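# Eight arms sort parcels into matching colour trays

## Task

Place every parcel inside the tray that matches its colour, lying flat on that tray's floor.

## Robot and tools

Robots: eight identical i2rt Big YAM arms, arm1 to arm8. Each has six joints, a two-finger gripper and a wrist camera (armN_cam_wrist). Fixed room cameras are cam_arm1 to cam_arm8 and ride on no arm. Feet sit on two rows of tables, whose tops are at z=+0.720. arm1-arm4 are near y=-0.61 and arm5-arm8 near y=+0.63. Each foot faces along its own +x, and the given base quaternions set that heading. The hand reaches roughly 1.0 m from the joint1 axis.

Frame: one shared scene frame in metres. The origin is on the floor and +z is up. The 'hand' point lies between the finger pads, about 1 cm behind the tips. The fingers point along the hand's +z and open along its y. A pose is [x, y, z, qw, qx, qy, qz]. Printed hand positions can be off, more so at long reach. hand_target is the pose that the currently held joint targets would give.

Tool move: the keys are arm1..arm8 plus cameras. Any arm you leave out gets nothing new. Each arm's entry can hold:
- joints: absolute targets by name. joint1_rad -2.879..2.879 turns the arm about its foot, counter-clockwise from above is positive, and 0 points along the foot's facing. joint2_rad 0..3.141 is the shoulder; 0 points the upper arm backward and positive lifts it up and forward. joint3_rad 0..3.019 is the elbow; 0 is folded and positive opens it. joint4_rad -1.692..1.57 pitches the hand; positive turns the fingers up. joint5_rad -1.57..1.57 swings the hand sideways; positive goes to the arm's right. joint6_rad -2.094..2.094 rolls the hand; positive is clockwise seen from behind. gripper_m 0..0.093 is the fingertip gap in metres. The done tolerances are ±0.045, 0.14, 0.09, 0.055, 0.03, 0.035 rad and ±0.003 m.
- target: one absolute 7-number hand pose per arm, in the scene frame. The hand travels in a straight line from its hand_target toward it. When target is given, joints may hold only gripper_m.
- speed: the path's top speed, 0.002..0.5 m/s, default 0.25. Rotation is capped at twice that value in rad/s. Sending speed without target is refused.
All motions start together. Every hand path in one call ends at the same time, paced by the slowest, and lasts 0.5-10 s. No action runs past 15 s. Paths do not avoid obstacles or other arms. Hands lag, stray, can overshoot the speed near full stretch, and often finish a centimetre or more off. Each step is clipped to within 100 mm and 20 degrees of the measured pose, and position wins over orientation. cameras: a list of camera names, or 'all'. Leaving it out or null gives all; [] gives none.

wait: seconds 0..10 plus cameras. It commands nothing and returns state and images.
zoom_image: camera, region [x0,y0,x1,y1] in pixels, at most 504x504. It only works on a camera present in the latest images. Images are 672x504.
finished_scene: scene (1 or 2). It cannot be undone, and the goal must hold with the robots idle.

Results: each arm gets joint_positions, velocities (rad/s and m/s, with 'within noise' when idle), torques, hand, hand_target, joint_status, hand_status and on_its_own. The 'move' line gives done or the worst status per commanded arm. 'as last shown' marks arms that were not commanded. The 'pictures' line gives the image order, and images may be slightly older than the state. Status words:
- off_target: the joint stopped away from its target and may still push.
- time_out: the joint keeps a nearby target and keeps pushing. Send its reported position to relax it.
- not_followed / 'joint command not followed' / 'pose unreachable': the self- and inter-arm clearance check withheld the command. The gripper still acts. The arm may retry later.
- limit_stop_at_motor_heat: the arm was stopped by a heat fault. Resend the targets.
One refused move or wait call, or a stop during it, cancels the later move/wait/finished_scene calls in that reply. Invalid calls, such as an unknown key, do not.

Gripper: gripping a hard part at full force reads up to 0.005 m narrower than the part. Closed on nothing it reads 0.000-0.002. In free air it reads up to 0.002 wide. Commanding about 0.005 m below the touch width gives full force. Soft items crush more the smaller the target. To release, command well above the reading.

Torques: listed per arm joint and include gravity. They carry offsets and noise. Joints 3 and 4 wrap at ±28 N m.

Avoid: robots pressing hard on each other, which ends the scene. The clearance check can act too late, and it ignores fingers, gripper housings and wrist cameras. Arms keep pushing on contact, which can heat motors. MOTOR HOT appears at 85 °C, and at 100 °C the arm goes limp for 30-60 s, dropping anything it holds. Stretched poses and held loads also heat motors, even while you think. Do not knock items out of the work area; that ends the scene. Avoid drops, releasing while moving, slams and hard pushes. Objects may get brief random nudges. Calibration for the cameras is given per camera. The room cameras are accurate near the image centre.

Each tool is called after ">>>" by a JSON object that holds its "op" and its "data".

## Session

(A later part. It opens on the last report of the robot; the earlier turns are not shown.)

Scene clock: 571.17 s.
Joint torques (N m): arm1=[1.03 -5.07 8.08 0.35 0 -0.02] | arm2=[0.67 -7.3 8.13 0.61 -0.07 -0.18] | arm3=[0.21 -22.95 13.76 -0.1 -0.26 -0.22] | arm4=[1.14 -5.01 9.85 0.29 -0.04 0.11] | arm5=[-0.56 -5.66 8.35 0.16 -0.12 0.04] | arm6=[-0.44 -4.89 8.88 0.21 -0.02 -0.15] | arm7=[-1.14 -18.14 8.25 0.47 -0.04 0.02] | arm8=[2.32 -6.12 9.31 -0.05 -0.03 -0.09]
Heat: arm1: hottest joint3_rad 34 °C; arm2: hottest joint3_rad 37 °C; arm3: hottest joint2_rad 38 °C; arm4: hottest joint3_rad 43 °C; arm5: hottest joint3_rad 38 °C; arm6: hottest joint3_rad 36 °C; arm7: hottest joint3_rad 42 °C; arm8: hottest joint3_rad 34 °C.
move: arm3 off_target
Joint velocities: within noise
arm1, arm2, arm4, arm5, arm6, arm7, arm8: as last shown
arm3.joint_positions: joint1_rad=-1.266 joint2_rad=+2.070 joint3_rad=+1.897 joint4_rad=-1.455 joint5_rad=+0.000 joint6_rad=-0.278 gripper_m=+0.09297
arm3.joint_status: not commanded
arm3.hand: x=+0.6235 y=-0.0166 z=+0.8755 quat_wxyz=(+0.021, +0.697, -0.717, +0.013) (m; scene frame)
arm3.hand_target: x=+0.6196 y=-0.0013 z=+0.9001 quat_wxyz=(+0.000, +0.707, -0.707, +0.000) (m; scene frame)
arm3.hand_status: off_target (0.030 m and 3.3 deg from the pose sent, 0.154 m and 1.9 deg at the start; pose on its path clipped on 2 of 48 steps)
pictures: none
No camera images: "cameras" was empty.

>>> {"op": "move", "data": {"arm7": {"target":[-0.41,1.247,0.83,0,0.636,-0.772,0],"speed":0.12}, "arm3": {"joints":{"joint2_rad":1.1,"joint3_rad":1.3,"joint4_rad":-1.6,"joint5_rad":0}}, "cameras": []}}

>>> {"op": "move", "data": {"arm7": {"target":[-0.41,1.247,0.752,0,0.636,-0.772,0],"speed":0.08}, "arm6": {"target":[0.62,-0.005,0.88,0,0.7071,0.7071,0],"speed":0.35}, "cameras": ["cam_arm7","arm6_cam_wrist"]}}

>>> {"op": "zoom_image", "data": {"camera": "cam_arm7", "region": [320, 40, 460, 180]}}

Scene clock: 587.70 s.
Joint torques (N m): arm1=[1.14 -5.42 8.02 0.34 -0.01 -0.02] | arm2=[0.67 -7.3 8.14 0.61 -0.07 -0.18] | arm3=[0.38 -7.47 9.52 0.2 -0.12 -0.22] | arm4=[1.14 -4.95 9.85 0.31 -0.03 0.11] | arm5=[0.03 -4.78 8.39 0.2 -0.09 0.08] | arm6=[-0.44 -4.95 8.88 0.2 -0.02 -0.15] | arm7=[-1.14 -16.32 14.19 0.17 -0.02 0.04] | arm8=[2.2 -5.71 9.33 -0.1 -0.03 -0.1]
Heat: arm1: hottest joint3_rad 34 °C; arm2: hottest joint3_rad 37 °C; arm3: hottest joint2_rad 38 °C; arm4: hottest joint3_rad 44 °C; arm5: hottest joint3_rad 38 °C; arm6: hottest joint3_rad 36 °C; arm7: hottest joint3_rad 41 °C; arm8: hottest joint3_rad 34 °C.
move: arm3 done; arm7 off_target
Joint velocities: within noise
arm1, arm2, arm4, arm5, arm6, arm8: as last shown
arm1.hand: x=-2.2767 y=-0.9081 z=+1.1060 quat_wxyz=(-0.065, -0.878, -0.468, +0.074) (m; scene frame)
arm1.hand_target: x=-2.2764 y=-0.9049 z=+1.1011 quat_wxyz=(-0.060, -0.880, -0.467, +0.066) (m; scene frame)
arm3.joint_positions: joint1_rad=-1.266 joint2_rad=+1.097 joint3_rad=+1.298 joint4_rad=-1.593 joint5_rad=+0.000 joint6_rad=-0.278 gripper_m=+0.09297
arm3.joint_status: all done
arm3.hand: x=+0.5325 y=-0.3017 z=+1.0868 quat_wxyz=(-0.083, +0.694, -0.714, -0.043) (m; scene frame)
arm3.hand_target: x=+0.5287 y=-0.3011 z=+1.0865 quat_wxyz=(-0.079, +0.704, -0.704, -0.040) (m; scene frame)
arm3.hand_status: not commanded
arm7.joint_positions: joint1_rad=+2.199 joint2_rad=+2.111 joint3_rad=+1.676 joint4_rad=-1.195 joint5_rad=+0.000 joint6_rad=+0.180 gripper_m=+0.05985
arm7.joint_status: not commanded
arm7.hand: x=-0.4159 y=+1.2215 z=+0.8150 quat_wxyz=(+0.018, +0.636, -0.771, +0.021) (m; scene frame)
arm7.hand_target: x=-0.4100 y=+1.2455 z=+0.8306 quat_wxyz=(+0.000, +0.636, -0.772, +0.000) (m; scene frame)
arm7.hand_status: off_target (0.030 m and 3.2 deg from the pose sent, 0.026 m and 1.3 deg at the start)
pictures: none
No camera images: "cameras" was empty.

Scene clock: 590.07 s.
Joint torques (N m): arm1=[0.91 -4.66 7.99 0.42 0.02 -0.02] | arm2=[0.67 -7.3 8.13 0.61 -0.07 -0.18] | arm3=[0.32 -7.47 9.52 0.17 -0.12 -0.22] | arm4=[1.14 -4.95 9.85 0.29 -0.03 0.11] | arm5=[-0.38 -5.01 8.09 0.27 -0.09 0.04] | arm6=[-0.26 -16.97 12.46 -0.23 -0.03 -0.13] | arm7=[-0.97 -13.86 8.84 1.74 -0.03 0.05] | arm8=[2.32 -5.95 9.32 -0.05 -0.03 -0.09]
Heat: arm1: hottest joint3_rad 34 °C; arm2: hottest joint3_rad 37 °C; arm3: hottest joint2_rad 38 °C; arm4: hottest joint3_rad 44 °C; arm5: hottest joint3_rad 38 °C; arm6: hottest joint3_rad 36 °C; arm7: hottest joint3_rad 41 °C; arm8: hottest joint3_rad 34 °C.
move: arm6 off_target; arm7 off_target
Joint velocities: within noise
arm1, arm3, arm5: as last shown
arm2.joint_positions: joint1_rad=-1.274 joint2_rad=+1.097 joint3_rad=+1.303 joint4_rad=-1.594 joint5_rad=+0.002 joint6_rad=-0.346 gripper_m=+0.09293
arm2.joint_status: not commanded
arm2.hand: x=-0.7366 y=-0.3168 z=+1.1324 quat_wxyz=(-0.084, +0.698, -0.710, -0.038) (m; scene frame)
arm2.hand_target: x=-0.7389 y=-0.3176 z=+1.1301 quat_wxyz=(-0.078, +0.705, -0.705, -0.035) (m; scene frame)
arm2.hand_status: not commanded
arm4.joint_positions: joint1_rad=+1.932 joint2_rad=+1.100 joint3_rad=+1.307 joint4_rad=-1.593 joint5_rad=+0.011 joint6_rad=-0.253 gripper_m=+0.09291
arm4.joint_status: not commanded
arm4.hand: x=+1.3737 y=-0.5221 z=+1.0924 quat_wxyz=(-0.024, +0.995, -0.003, -0.094) (m; scene frame)
arm4.hand_target: x=+1.3754 y=-0.5264 z=+1.0890 quat_wxyz=(-0.022, +0.996, -0.001, -0.087) (m; scene frame)
arm4.hand_status: not commanded
arm6.joint_positions: joint1_rad=-1.306 joint2_rad=+2.198 joint3_rad=+1.921 joint4_rad=-1.332 joint5_rad=+0.001 joint6_rad=-0.344 gripper_m=+0.09288
arm6.joint_status: not commanded
arm6.hand: x=+0.6228 y=+0.0118 z=+0.8645 quat_wxyz=(+0.008, -0.710, -0.704, -0.017) (m; scene frame)
arm6.hand_target: x=+0.6203 y=-0.0040 z=+0.8803 quat_wxyz=(+0.000, -0.707, -0.707, +0.000) (m; scene frame)
arm6.hand_status: off_target (0.023 m and 2.2 deg from the pose sent, 0.436 m and 9.6 deg at the start)
arm7.joint_positions: joint1_rad=+2.199 joint2_rad=+2.161 joint3_rad=+1.676 joint4_rad=-1.082 joint5_rad=+0.000 joint6_rad=+0.179 gripper_m=+0.05984
arm7.joint_status: not commanded
arm7.hand: x=-0.4157 y=+1.2427 z=+0.7841 quat_wxyz=(-0.002, +0.637, -0.771, -0.002) (m; scene frame)
arm7.hand_target: x=-0.4102 y=+1.2451 z=+0.7530 quat_wxyz=(+0.000, +0.636, -0.772, +0.000) (m; scene frame)
arm7.hand_status: off_target (0.033 m and 0.4 deg from the pose sent, 0.068 m and 3.2 deg at the start)
arm8.joint_positions: joint1_rad=+0.323 joint2_rad=+1.100 joint3_rad=+1.305 joint4_rad=-1.595 joint5_rad=-0.002 joint6_rad=-0.273 gripper_m=+0.09292
arm8.joint_status: not commanded
arm8.hand: x=-1.7531 y=+0.3401 z=+1.0923 quat_wxyz=(-0.045, -0.708, -0.701, +0.078) (m; scene frame)
arm8.hand_target: x=-1.7518 y=+0.3417 z=+1.0902 quat_wxyz=(-0.042, -0.705, -0.704, +0.075) (m; scene frame)
arm8.hand_status: not commanded
pictures: arm6_cam_wrist, cam_arm7
camera_calibration:
arm6_cam_wrist: T_world_to_cam=[[-0.999985, 0.00155963, -0.00520084, 0.625821], [-0.0018977, 0.797057, 0.603901, -0.524478], [0.00508723, 0.603902, -0.797043, 0.803066], [0, 0, 0, 1]] pos_world=[0.620732, -0.0679095, 0.960065]

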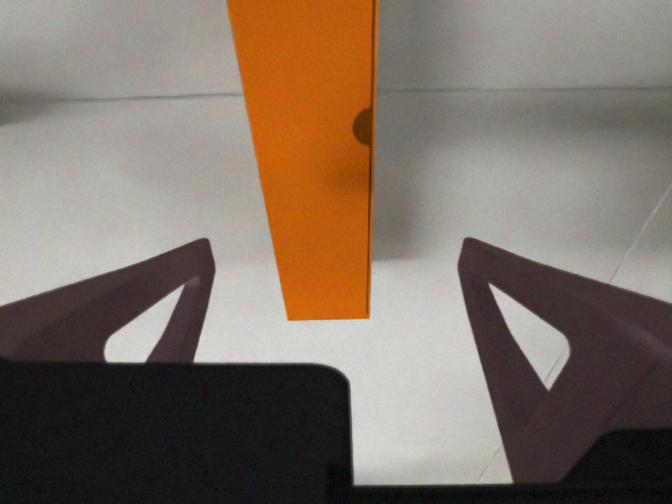

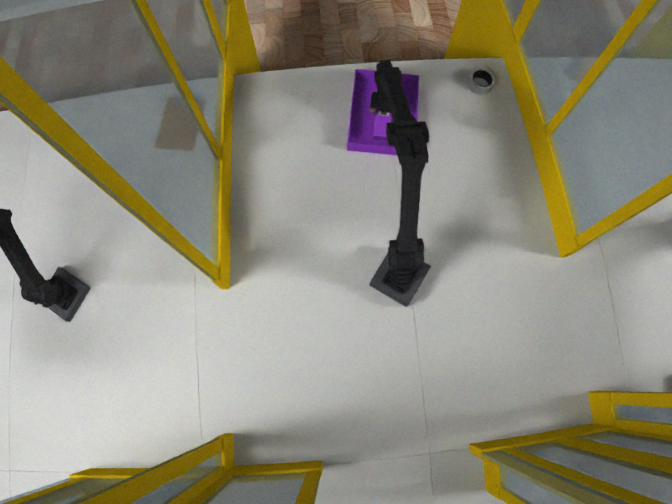

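Scaled by 3.600.

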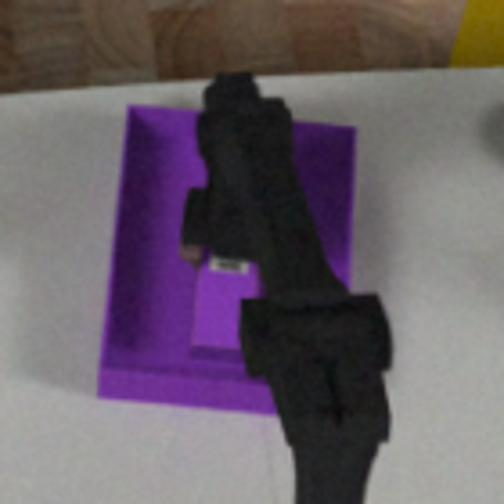

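>>> {"op": "move", "data": {"arm7": {"target":[-0.41,1.247,0.738,0,0.636,-0.772,0],"speed":0.06}, "arm6": {"target":[0.635,-0.003,0.747,0,0.7071,0.7071,0],"speed":0.15}, "cameras": ["cam_arm7"]}}

>>> {"op": "move", "data": {"arm7": {"joints":{"gripper_m":0.093}}, "arm6": {"joints":{"gripper_m":0.045}}, "cameras": []}}

>>> {"op": "move", "data": {"arm7": {"target":[-0.415,1.24,0.9,0,0.636,-0.772,0],"speed":0.2}, "arm6": {"target":[0.632,0.01,0.92,0,0.7071,0.7071,0],"speed":0.2}, "cameras": ["cam_arm7","arm6_cam_wrist"]}}

>>> {"op": "move", "data": {"arm7": {"joints":{"joint1_rad":1.5,"joint2_rad":1.1,"joint3_rad":1.3,"joint4_rad":-1.6,"joint5_rad":0}}, "arm6": {"joints":{"joint2_rad":1.1,"joint3_rad":1.3,"joint4_rad":-1.6,"joint5_rad":0}}, "cameras": ["cam_arm7"]}}

>>> {"op": "zoom_image", "data": {"camera": "cam_arm7", "region": [320, 40, 460, 180]}}

>>> {"op": "move", "data": {"arm6": {"joints":{"joint1_rad":0.312,"joint6_rad":-0.305}}, "cameras": []}}

>>> {"op": "move", "data": {"arm6": {"target":[1.51,0.42,0.92,0,0,1,0],"speed":0.35}, "cameras": ["arm6_cam_wrist"]}}

>>> {"op": "move", "data": {"arm6": {"target":[1.51,0.42,0.75,0,0,1,0],"speed":0.12}, "cameras": ["cam_arm5"]}}

Scene clock: 612.47 s.
Joint torques (N m): arm1=[1.08 -5.13 7.94 0.31 -0.01 -0.02] | arm2=[0.67 -7.3 8.13 0.61 -0.07 -0.18] | arm3=[0.38 -7.47 9.57 0.21 -0.12 -0.22] | arm4=[1.14 -4.95 9.85 0.32 -0.04 0.11] | arm5=[-0.38 -5.42 8.32 0.18 -0.12 0.04] | arm6=[0.15 -17.49 7.79 0.57 -0.03 -0.01] | arm7=[-1.14 -12.86 7.87 2.04 -0.05 0.05] | arm8=[2.32 -5.89 9.35 -0.05 -0.02 -0.1]
Heat: arm1: hottest joint3_rad 34 °C; arm2: hottest joint3_rad 37 °C; arm3: hottest joint2_rad 34 °C; arm4: hottest joint3_rad 44 °C; arm5: hottest joint3_rad 38 °C; arm6: hottest joint3_rad 36 °C; arm7: hottest joint3_rad 42 °C; arm8: hottest joint3_rad 34 °C.
move: arm6 done; arm7 off_target
Joint velocities: within noise
arm1, arm2, arm3, arm4, arm5, arm8: as last shown
arm6.joint_positions: joint1_rad=-1.290 joint2_rad=+2.324 joint3_rad=+1.823 joint4_rad=-1.084 joint5_rad=+0.001 joint6_rad=-0.337 gripper_m=+0.09288
arm6.joint_status: not commanded
arm6.hand: x=+0.6306 y=+0.0037 z=+0.7483 quat_wxyz=(+0.003, -0.707, -0.707, -0.006) (m; scene frame)
arm6.hand_target: x=+0.6351 y=-0.0030 z=+0.7472 quat_wxyz=(+0.000, -0.707, -0.707, +0.000) (m; scene frame)
arm6.hand_status: done (0.008 m and 0.8 deg from the pose sent, 0.119 m and 2.2 deg at the start)
arm7.joint_positions: joint1_rad=+2.199 joint2_rad=+2.162 joint3_rad=+1.676 joint4_rad=-1.063 joint5_rad=+0.000 joint6_rad=+0.179 gripper_m=+0.05984
arm7.joint_status: not commanded
arm7.hand: x=-0.4156 y=+1.2472 z=+0.7839 quat_wxyz=(-0.008, +0.637, -0.771, -0.009) (m; scene frame)
arm7.hand_target: x=-0.4103 y=+1.2437 z=+0.7398 quat_wxyz=(+0.000, +0.636, -0.772, +0.000) (m; scene frame)
arm7.hand_status: off_target (0.046 m and 1.4 deg from the pose sent, 0.047 m and 0.4 deg at the start)
pictures: cam_arm7

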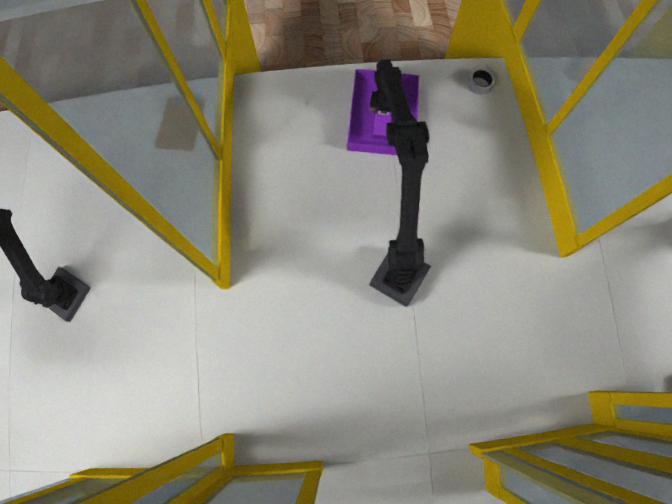

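Scene clock: 613.50 s.
Joint torques (N m): arm1=[0.97 -5.36 7.98 0.32 0 -0.01] | arm2=[0.67 -7.24 8.13 0.61 -0.07 -0.18] | arm3=[0.38 -7.41 9.52 0.2 -0.12 -0.22] | arm4=[1.14 -4.95 9.87 0.31 -0.04 0.11] | arm5=[-0.56 -5.54 8.36 0.24 -0.09 0.05] | arm6=[0.15 -17.49 7.8 0.55 -0.03 0] | arm7=[-0.91 -18.02 7.97 0.49 0.03 0.05] | arm8=[2.2 -5.6 9.36 -0.05 -0.03 -0.09]
Heat: arm1: hottest joint3_rad 34 °C; arm2: hottest joint3_rad 37 °C; arm3: hottest joint2_rad 34 °C; arm4: hottest joint3_rad 44 °C; arm5: hottest joint3_rad 38 °C; arm6: hottest joint3_rad 36 °C; arm7: hottest joint3_rad 42 °C; arm8: hottest joint3_rad 34 °C.
move: arm6 off_target; arm7 done
Joint velocities: within noise
arm1, arm2, arm3, arm4, arm5, arm8: as last shown
arm6.joint_positions: joint1_rad=-1.290 joint2_rad=+2.324 joint3_rad=+1.823 joint4_rad=-1.084 joint5_rad=+0.001 joint6_rad=-0.337 gripper_m=+0.05651
arm6.joint_status: gripper_m off_target (ended at +0.05655, target +0.04500)
arm6.hand: x=+0.6306 y=+0.0037 z=+0.7483 quat_wxyz=(+0.003, -0.707, -0.707, -0.006) (m; scene frame)
arm6.hand_target: x=+0.6351 y=-0.0029 z=+0.7472 quat_wxyz=(+0.000, -0.707, -0.707, +0.000) (m; scene frame)
arm6.hand_status: not commanded
arm7.joint_positions: joint1_rad=+2.197 joint2_rad=+2.224 joint3_rad=+1.671 joint4_rad=-1.021 joint5_rad=-0.001 joint6_rad=+0.179 gripper_m=+0.09294
arm7.joint_status: all done
arm7.hand: x=-0.4152 y=+1.2450 z=+0.7443 quat_wxyz=(+0.001, +0.636, -0.772, +0.000) (m; scene frame)
arm7.hand_target: x=-0.4103 y=+1.2438 z=+0.7399 quat_wxyz=(+0.000, +0.636, -0.772, +0.000) (m; scene frame)
arm7.hand_status: not commanded
pictures: none
No camera images: "cameras" was empty.

Scene clock: 615.20 s.
Joint torques (N m): arm1=[0.85 -5.07 8.03 0.32 -0.01 -0.01] | arm2=[0.67 -7.3 8.13 0.61 -0.07 -0.18] | arm3=[0.32 -7.53 9.58 0.17 -0.13 -0.21] | arm4=[1.14 -4.95 9.85 0.31 -0.04 0.11] | arm5=[-0.85 -5.6 8.2 0.31 -0.08 0.01] | arm6=[-0.73 -18.96 12.46 -0.31 -0.02 -0.11] | arm7=[-0.26 -17.2 14.38 -0.42 0.03 0.11] | arm8=[1.96 -6.01 9.32 -0.08 -0.04 -0.08]
Heat: arm1: hottest joint3_rad 34 °C; arm2: hottest joint3_rad 37 °C; arm3: hottest joint2_rad 34 °C; arm4: hottest joint3_rad 44 °C; arm5: hottest joint3_rad 38 °C; arm6: hottest joint3_rad 36 °C; arm7: hottest joint3_rad 42 °C; arm8: hottest joint3_rad 34 °C.
move: arm6 off_target; arm7 off_target
Joint velocities: within noise
arm1.joint_positions: joint1_rad=-1.531 joint2_rad=+1.098 joint3_rad=+1.310 joint4_rad=-1.593 joint5_rad=+0.003 joint6_rad=+0.208 gripper_m=+0.09289
arm1.joint_status: not commanded
arm1.hand: x=-2.2767 y=-0.9081 z=+1.1060 quat_wxyz=(-0.065, -0.878, -0.468, +0.074) (m; scene frame)
arm1.hand_target: x=-2.2764 y=-0.9049 z=+1.1011 quat_wxyz=(-0.060, -0.880, -0.467, +0.066) (m; scene frame)
arm1.hand_status: not commanded
arm2, arm3, arm4, arm5, arm8: as last shown
arm6.joint_positions: joint1_rad=-1.290 joint2_rad=+2.146 joint3_rad=+1.887 joint4_rad=-1.380 joint5_rad=+0.001 joint6_rad=-0.337 gripper_m=+0.05651
arm6.joint_status: not commanded
arm6.hand: x=+0.6389 y=+0.0274 z=+0.8849 quat_wxyz=(+0.015, -0.707, -0.707, -0.031) (m; scene frame)
arm6.hand_target: x=+0.6326 y=+0.0117 z=+0.9202 quat_wxyz=(+0.000, -0.707, -0.707, +0.000) (m; scene frame)
arm6.hand_status: off_target (0.040 m and 4.0 deg from the pose sent, 0.172 m and 0.8 deg at the start)
arm7.joint_positions: joint1_rad=+2.197 joint2_rad=+2.047 joint3_rad=+1.741 joint4_rad=-1.319 joint5_rad=-0.001 joint6_rad=+0.179 gripper_m=+0.09294
arm7.joint_status: not commanded
arm7.hand: x=-0.4154 y=+1.2213 z=+0.8762 quat_wxyz=(+0.017, +0.636, -0.771, +0.019) (m; scene frame)
arm7.hand_target: x=-0.4151 y=+1.2387 z=+0.9004 quat_wxyz=(+0.000, +0.636, -0.772, +0.000) (m; scene frame)
arm7.hand_status: off_target (0.030 m and 2.9 deg from the pose sent, 0.156 m and 0.1 deg at the start)
pictures: arm6_cam_wrist, cam_arm7
camera_calibration:
arm6_cam_wrist: T_world_to_cam=[[-0.999859, -0.00614045, -0.0156146, 0.651332], [-0.0145793, 0.778568, 0.627391, -0.56134], [0.00830455, 0.627531, -0.778547, 0.790802], [0, 0, 0, 1]] pos_world=[0.636489, -0.055212, 0.978027]

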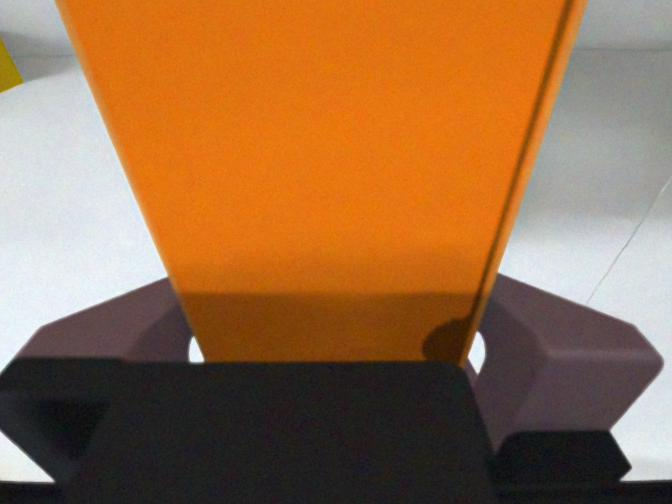

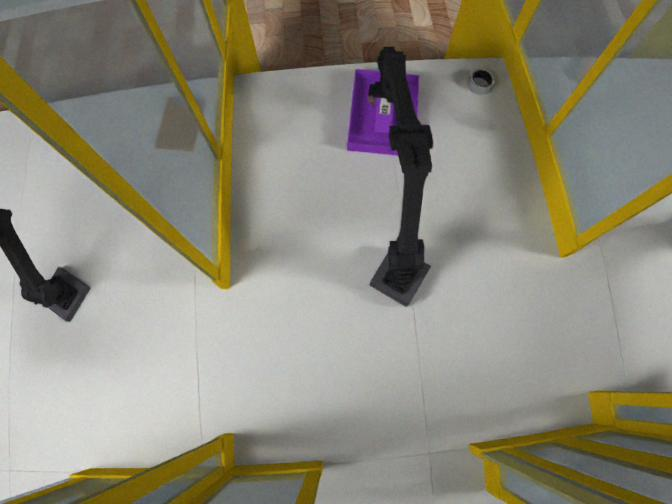

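Scene clock: 616.93 s.
Joint torques (N m): arm1=[1.38 -5.36 7.99 0.38 0 -0.02] | arm2=[0.67 -7.3 8.13 0.61 -0.07 -0.18] | arm3=[0.26 -7.41 9.57 0.16 -0.12 -0.22] | arm4=[1.14 -4.95 9.87 0.31 -0.04 0.11] | arm5=[-0.32 -5.36 8.24 0.23 -0.08 0] | arm6=[-0.67 -5.01 9.05 0.24 -0.02 -0.11] | arm7=[-1.08 -5.36 9.29 0.1 -0.16 0.12] | arm8=[2.32 -5.71 9.37 -0.02 -0.04 -0.08]
Heat: arm1: hottest joint3_rad 34 °C; arm2: hottest joint3_rad 37 °C; arm3: hottest joint2_rad 34 °C; arm4: hottest joint3_rad 44 °C; arm5: hottest joint3_rad 38 °C; arm6: hottest joint3_rad 36 °C; arm7: hottest joint3_rad 42 °C; arm8: hottest joint3_rad 34 °C.
move: arm6 done; arm7 done
Joint velocities: within noise
arm1, arm2, arm3, arm4, arm8: as last shown
arm5.joint_positions: joint1_rad=+0.583 joint2_rad=+1.107 joint3_rad=+1.279 joint4_rad=-1.590 joint5_rad=+0.000 joint6_rad=+0.320 gripper_m=+0.09397
arm5.joint_status: not commanded
arm5.hand: x=+1.8534 y=+0.5390 z=+1.1106 quat_wxyz=(+0.021, +0.997, +0.001, -0.071) (m; scene frame)
arm5.hand_target: x=+1.8541 y=+0.5369 z=+1.1211 quat_wxyz=(+0.025, +0.997, +0.000, -0.079) (m; scene frame)
arm5.hand_status: not commanded
arm6.joint_positions: joint1_rad=-1.290 joint2_rad=+1.107 joint3_rad=+1.295 joint4_rad=-1.595 joint5_rad=+0.001 joint6_rad=-0.337 gripper_m=+0.05651
arm6.joint_status: all done
arm6.hand: x=+0.7411 y=+0.3184 z=+1.1455 quat_wxyz=(-0.035, -0.705, -0.705, +0.074) (m; scene frame)
arm6.hand_target: x=+0.7414 y=+0.3204 z=+1.1496 quat_wxyz=(-0.037, -0.704, -0.705, +0.077) (m; scene frame)
arm6.hand_status: not commanded
arm7.joint_positions: joint1_rad=+1.509 joint2_rad=+1.093 joint3_rad=+1.310 joint4_rad=-1.591 joint5_rad=+0.002 joint6_rad=+0.179 gripper_m=+0.09295
arm7.joint_status: all done
arm7.hand: x=-0.2105 y=+0.8648 z=+1.1391 quat_wxyz=(-0.086, +0.337, -0.936, -0.050) (m; scene frame)
arm7.hand_target: x=-0.2101 y=+0.8613 z=+1.1320 quat_wxyz=(-0.074, +0.332, -0.939, -0.044) (m; scene frame)
arm7.hand_status: not commanded
pictures: cam_arm7

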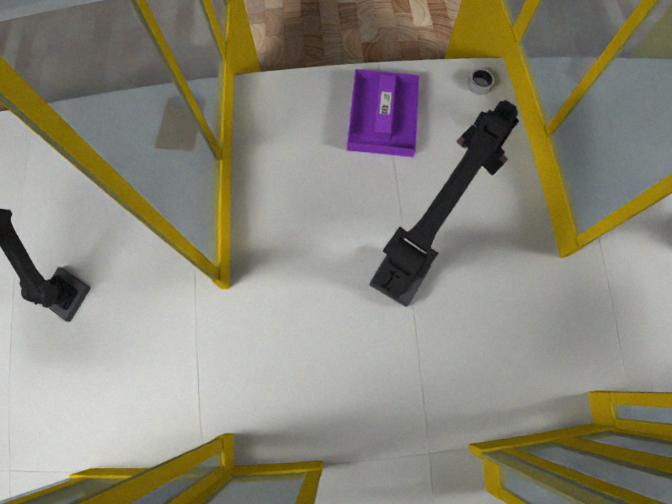

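Scaled by 3.600.

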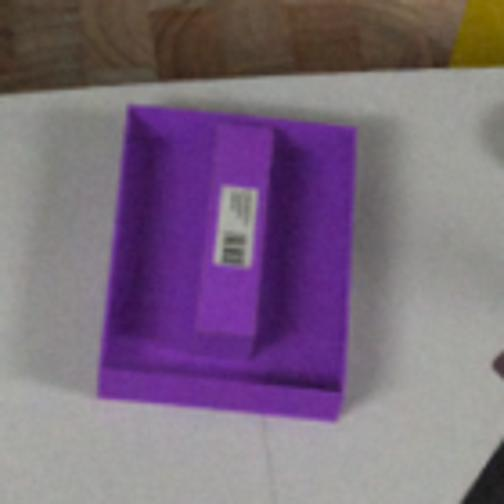

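Scene clock: 618.87 s.
Joint torques (N m): arm1=[0.97 -5.48 8.05 0.36 -0.01 -0.01] | arm2=[0.67 -7.3 8.14 0.61 -0.07 -0.18] | arm3=[0.32 -7.53 9.55 0.18 -0.13 -0.22] | arm4=[1.14 -4.95 9.85 0.29 -0.04 0.11] | arm5=[-0.56 -5.13 8.27 0.18 -0.13 0.06] | arm6=[-0.15 -5.01 9.05 0.23 0.08 0] | arm7=[-1.08 -5.3 9.28 0.06 -0.16 0.11] | arm8=[2.02 -6.01 9.36 -0.1 -0.03 -0.08]
Heat: arm1: hottest joint3_rad 34 °C; arm2: hottest joint3_rad 37 °C; arm3: hottest joint2_rad 34 °C; arm4: hottest joint3_rad 44 °C; arm5: hottest joint3_rad 38 °C; arm6: hottest joint3_rad 36 °C; arm7: hottest joint3_rad 42 °C; arm8: hottest joint3_rad 34 °C.
move: arm6 done
Joint velocities: within noise
arm1, arm2, arm3, arm4, arm5, arm7, arm8: as last shown
arm6.joint_positions: joint1_rad=+0.306 joint2_rad=+1.107 joint3_rad=+1.295 joint4_rad=-1.595 joint5_rad=-0.002 joint6_rad=-0.313 gripper_m=+0.05647
arm6.joint_status: all done
arm6.hand: x=+1.1632 y=+0.5274 z=+1.1453 quat_wxyz=(-0.078, +0.001, -0.997, +0.024) (m; scene frame)
arm6.hand_target: x=+1.1618 y=+0.5296 z=+1.1495 quat_wxyz=(-0.081, +0.000, -0.996, +0.025) (m; scene frame)
arm6.hand_status: not commanded
pictures: none
No camera images: "cameras" was empty.

Scene clock: 621.30 s.
Joint torques (N m): arm1=[0.79 -5.01 7.99 0.34 -0.02 -0.01] | arm2=[0.67 -7.3 8.13 0.61 -0.07 -0.18] | arm3=[0.38 -7.59 9.58 0.16 -0.12 -0.21] | arm4=[1.14 -4.95 9.85 0.29 -0.04 0.11] | arm5=[-0.62 -4.95 8.28 0.21 -0.12 0.05] | arm6=[-0.03 -17.38 13.12 -0.23 0.07 -0.02] | arm7=[-0.85 -5.3 9.26 0.12 -0.15 0.12] | arm8=[2.08 -6.01 9.36 -0.13 -0.03 -0.09]
Heat: arm1: hottest joint3_rad 34 °C; arm2: hottest joint3_rad 37 °C; arm3: hottest joint2_rad 33 °C; arm4: hottest joint3_rad 44 °C; arm5: hottest joint3_rad 38 °C; arm6: hottest joint3_rad 37 °C; arm7: hottest joint3_rad 42 °C; arm8: hottest joint3_rad 34 °C.
move: arm6 off_target
Joint velocities: within noise
arm1, arm2, arm3, arm4, arm5, arm7, arm8: as last shown
arm6.joint_positions: joint1_rad=+0.306 joint2_rad=+2.230 joint3_rad=+2.085 joint4_rad=-1.464 joint5_rad=-0.002 joint6_rad=-0.313 gripper_m=+0.05647
arm6.joint_status: not commanded
arm6.hand: x=+1.4937 y=+0.4208 z=+0.9042 quat_wxyz=(+0.018, +0.001, -1.000, -0.007) (m; scene frame)
arm6.hand_target: x=+1.5090 y=+0.4205 z=+0.9202 quat_wxyz=(-0.001, +0.000, -1.000, +0.000) (m; scene frame)
arm6.hand_status: off_target (0.023 m and 2.2 deg from the pose sent, 0.427 m and 9.4 deg at the start)
pictures: arm6_cam_wrist
camera_calibration:
arm6_cam_wrist: T_world_to_cam=[[0.00839343, -0.999938, -0.00728902, 0.413392], [-0.796479, -0.0110926, 0.604564, 0.653576], [-0.604607, 0.00073119, -0.796523, 1.74733], [0, 0, 0, 1]] pos_world=[1.57354, 0.419339, 0.999673]

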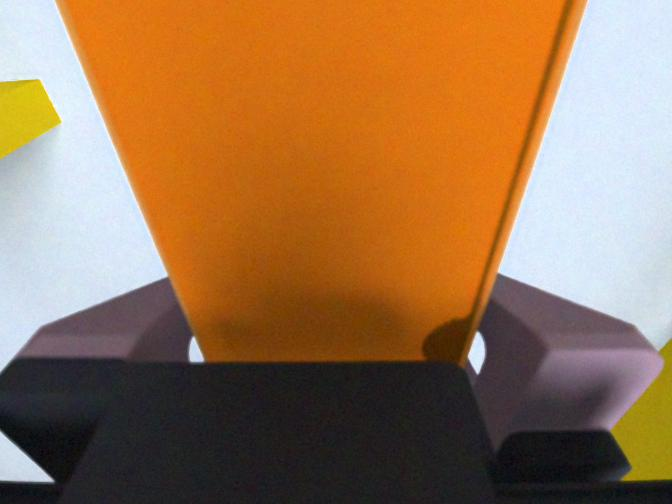

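Scene clock: 623.43 s.
Joint torques (N m): arm1=[1.32 -5.19 7.92 0.36 0.02 -0.01] | arm2=[0.67 -7.3 8.13 0.62 -0.07 -0.18] | arm3=[0.26 -7.47 9.55 0.21 -0.12 -0.22] | arm4=[1.14 -4.95 9.87 0.31 -0.04 0.11] | arm5=[-0.26 -4.95 8.09 0.21 -0.1 0.06] | arm6=[-0.09 -18.37 8.1 0.54 0.07 -0.01] | arm7=[-1.03 -5.42 9.26 0.1 -0.14 0.12] | arm8=[2.08 -6.01 9.4 -0.02 -0.03 -0.08]
Heat: arm1: hottest joint3_rad 34 °C; arm2: hottest joint3_rad 37 °C; arm3: hottest joint2_rad 33 °C; arm4: hottest joint3_rad 44 °C; arm5: hottest joint3_rad 38 °C; arm6: hottest joint3_rad 37 °C; arm7: hottest joint3_rad 42 °C; arm8: hottest joint3_rad 34 °C.
move: arm6 done
Joint velocities: within noise
arm1, arm2, arm4, arm5, arm7, arm8: as last shown
arm3.joint_positions: joint1_rad=-1.266 joint2_rad=+1.097 joint3_rad=+1.298 joint4_rad=-1.593 joint5_rad=+0.000 joint6_rad=-0.278 gripper_m=+0.09297
arm3.joint_status: not commanded
arm3.hand: x=+0.5325 y=-0.3017 z=+1.0868 quat_wxyz=(-0.083, +0.694, -0.714, -0.043) (m; scene frame)
arm3.hand_target: x=+0.5287 y=-0.3011 z=+1.0865 quat_wxyz=(-0.079, +0.704, -0.704, -0.040) (m; scene frame)
arm3.hand_status: not commanded
arm6.joint_positions: joint1_rad=+0.306 joint2_rad=+2.388 joint3_rad=+1.950 joint4_rad=-1.149 joint5_rad=-0.002 joint6_rad=-0.313 gripper_m=+0.05648
arm6.joint_status: not commanded
arm6.hand: x=+1.5035 y=+0.4176 z=+0.7493 quat_wxyz=(+0.007, +0.001, -1.000, -0.003) (m; scene frame)
arm6.hand_target: x=+1.5099 y=+0.4201 z=+0.7500 quat_wxyz=(+0.000, +0.000, -1.000, +0.000) (m; scene frame)
arm6.hand_status: done (0.007 m and 0.9 deg from the pose sent, 0.155 m and 2.2 deg at the start)
pictures: cam_arm5

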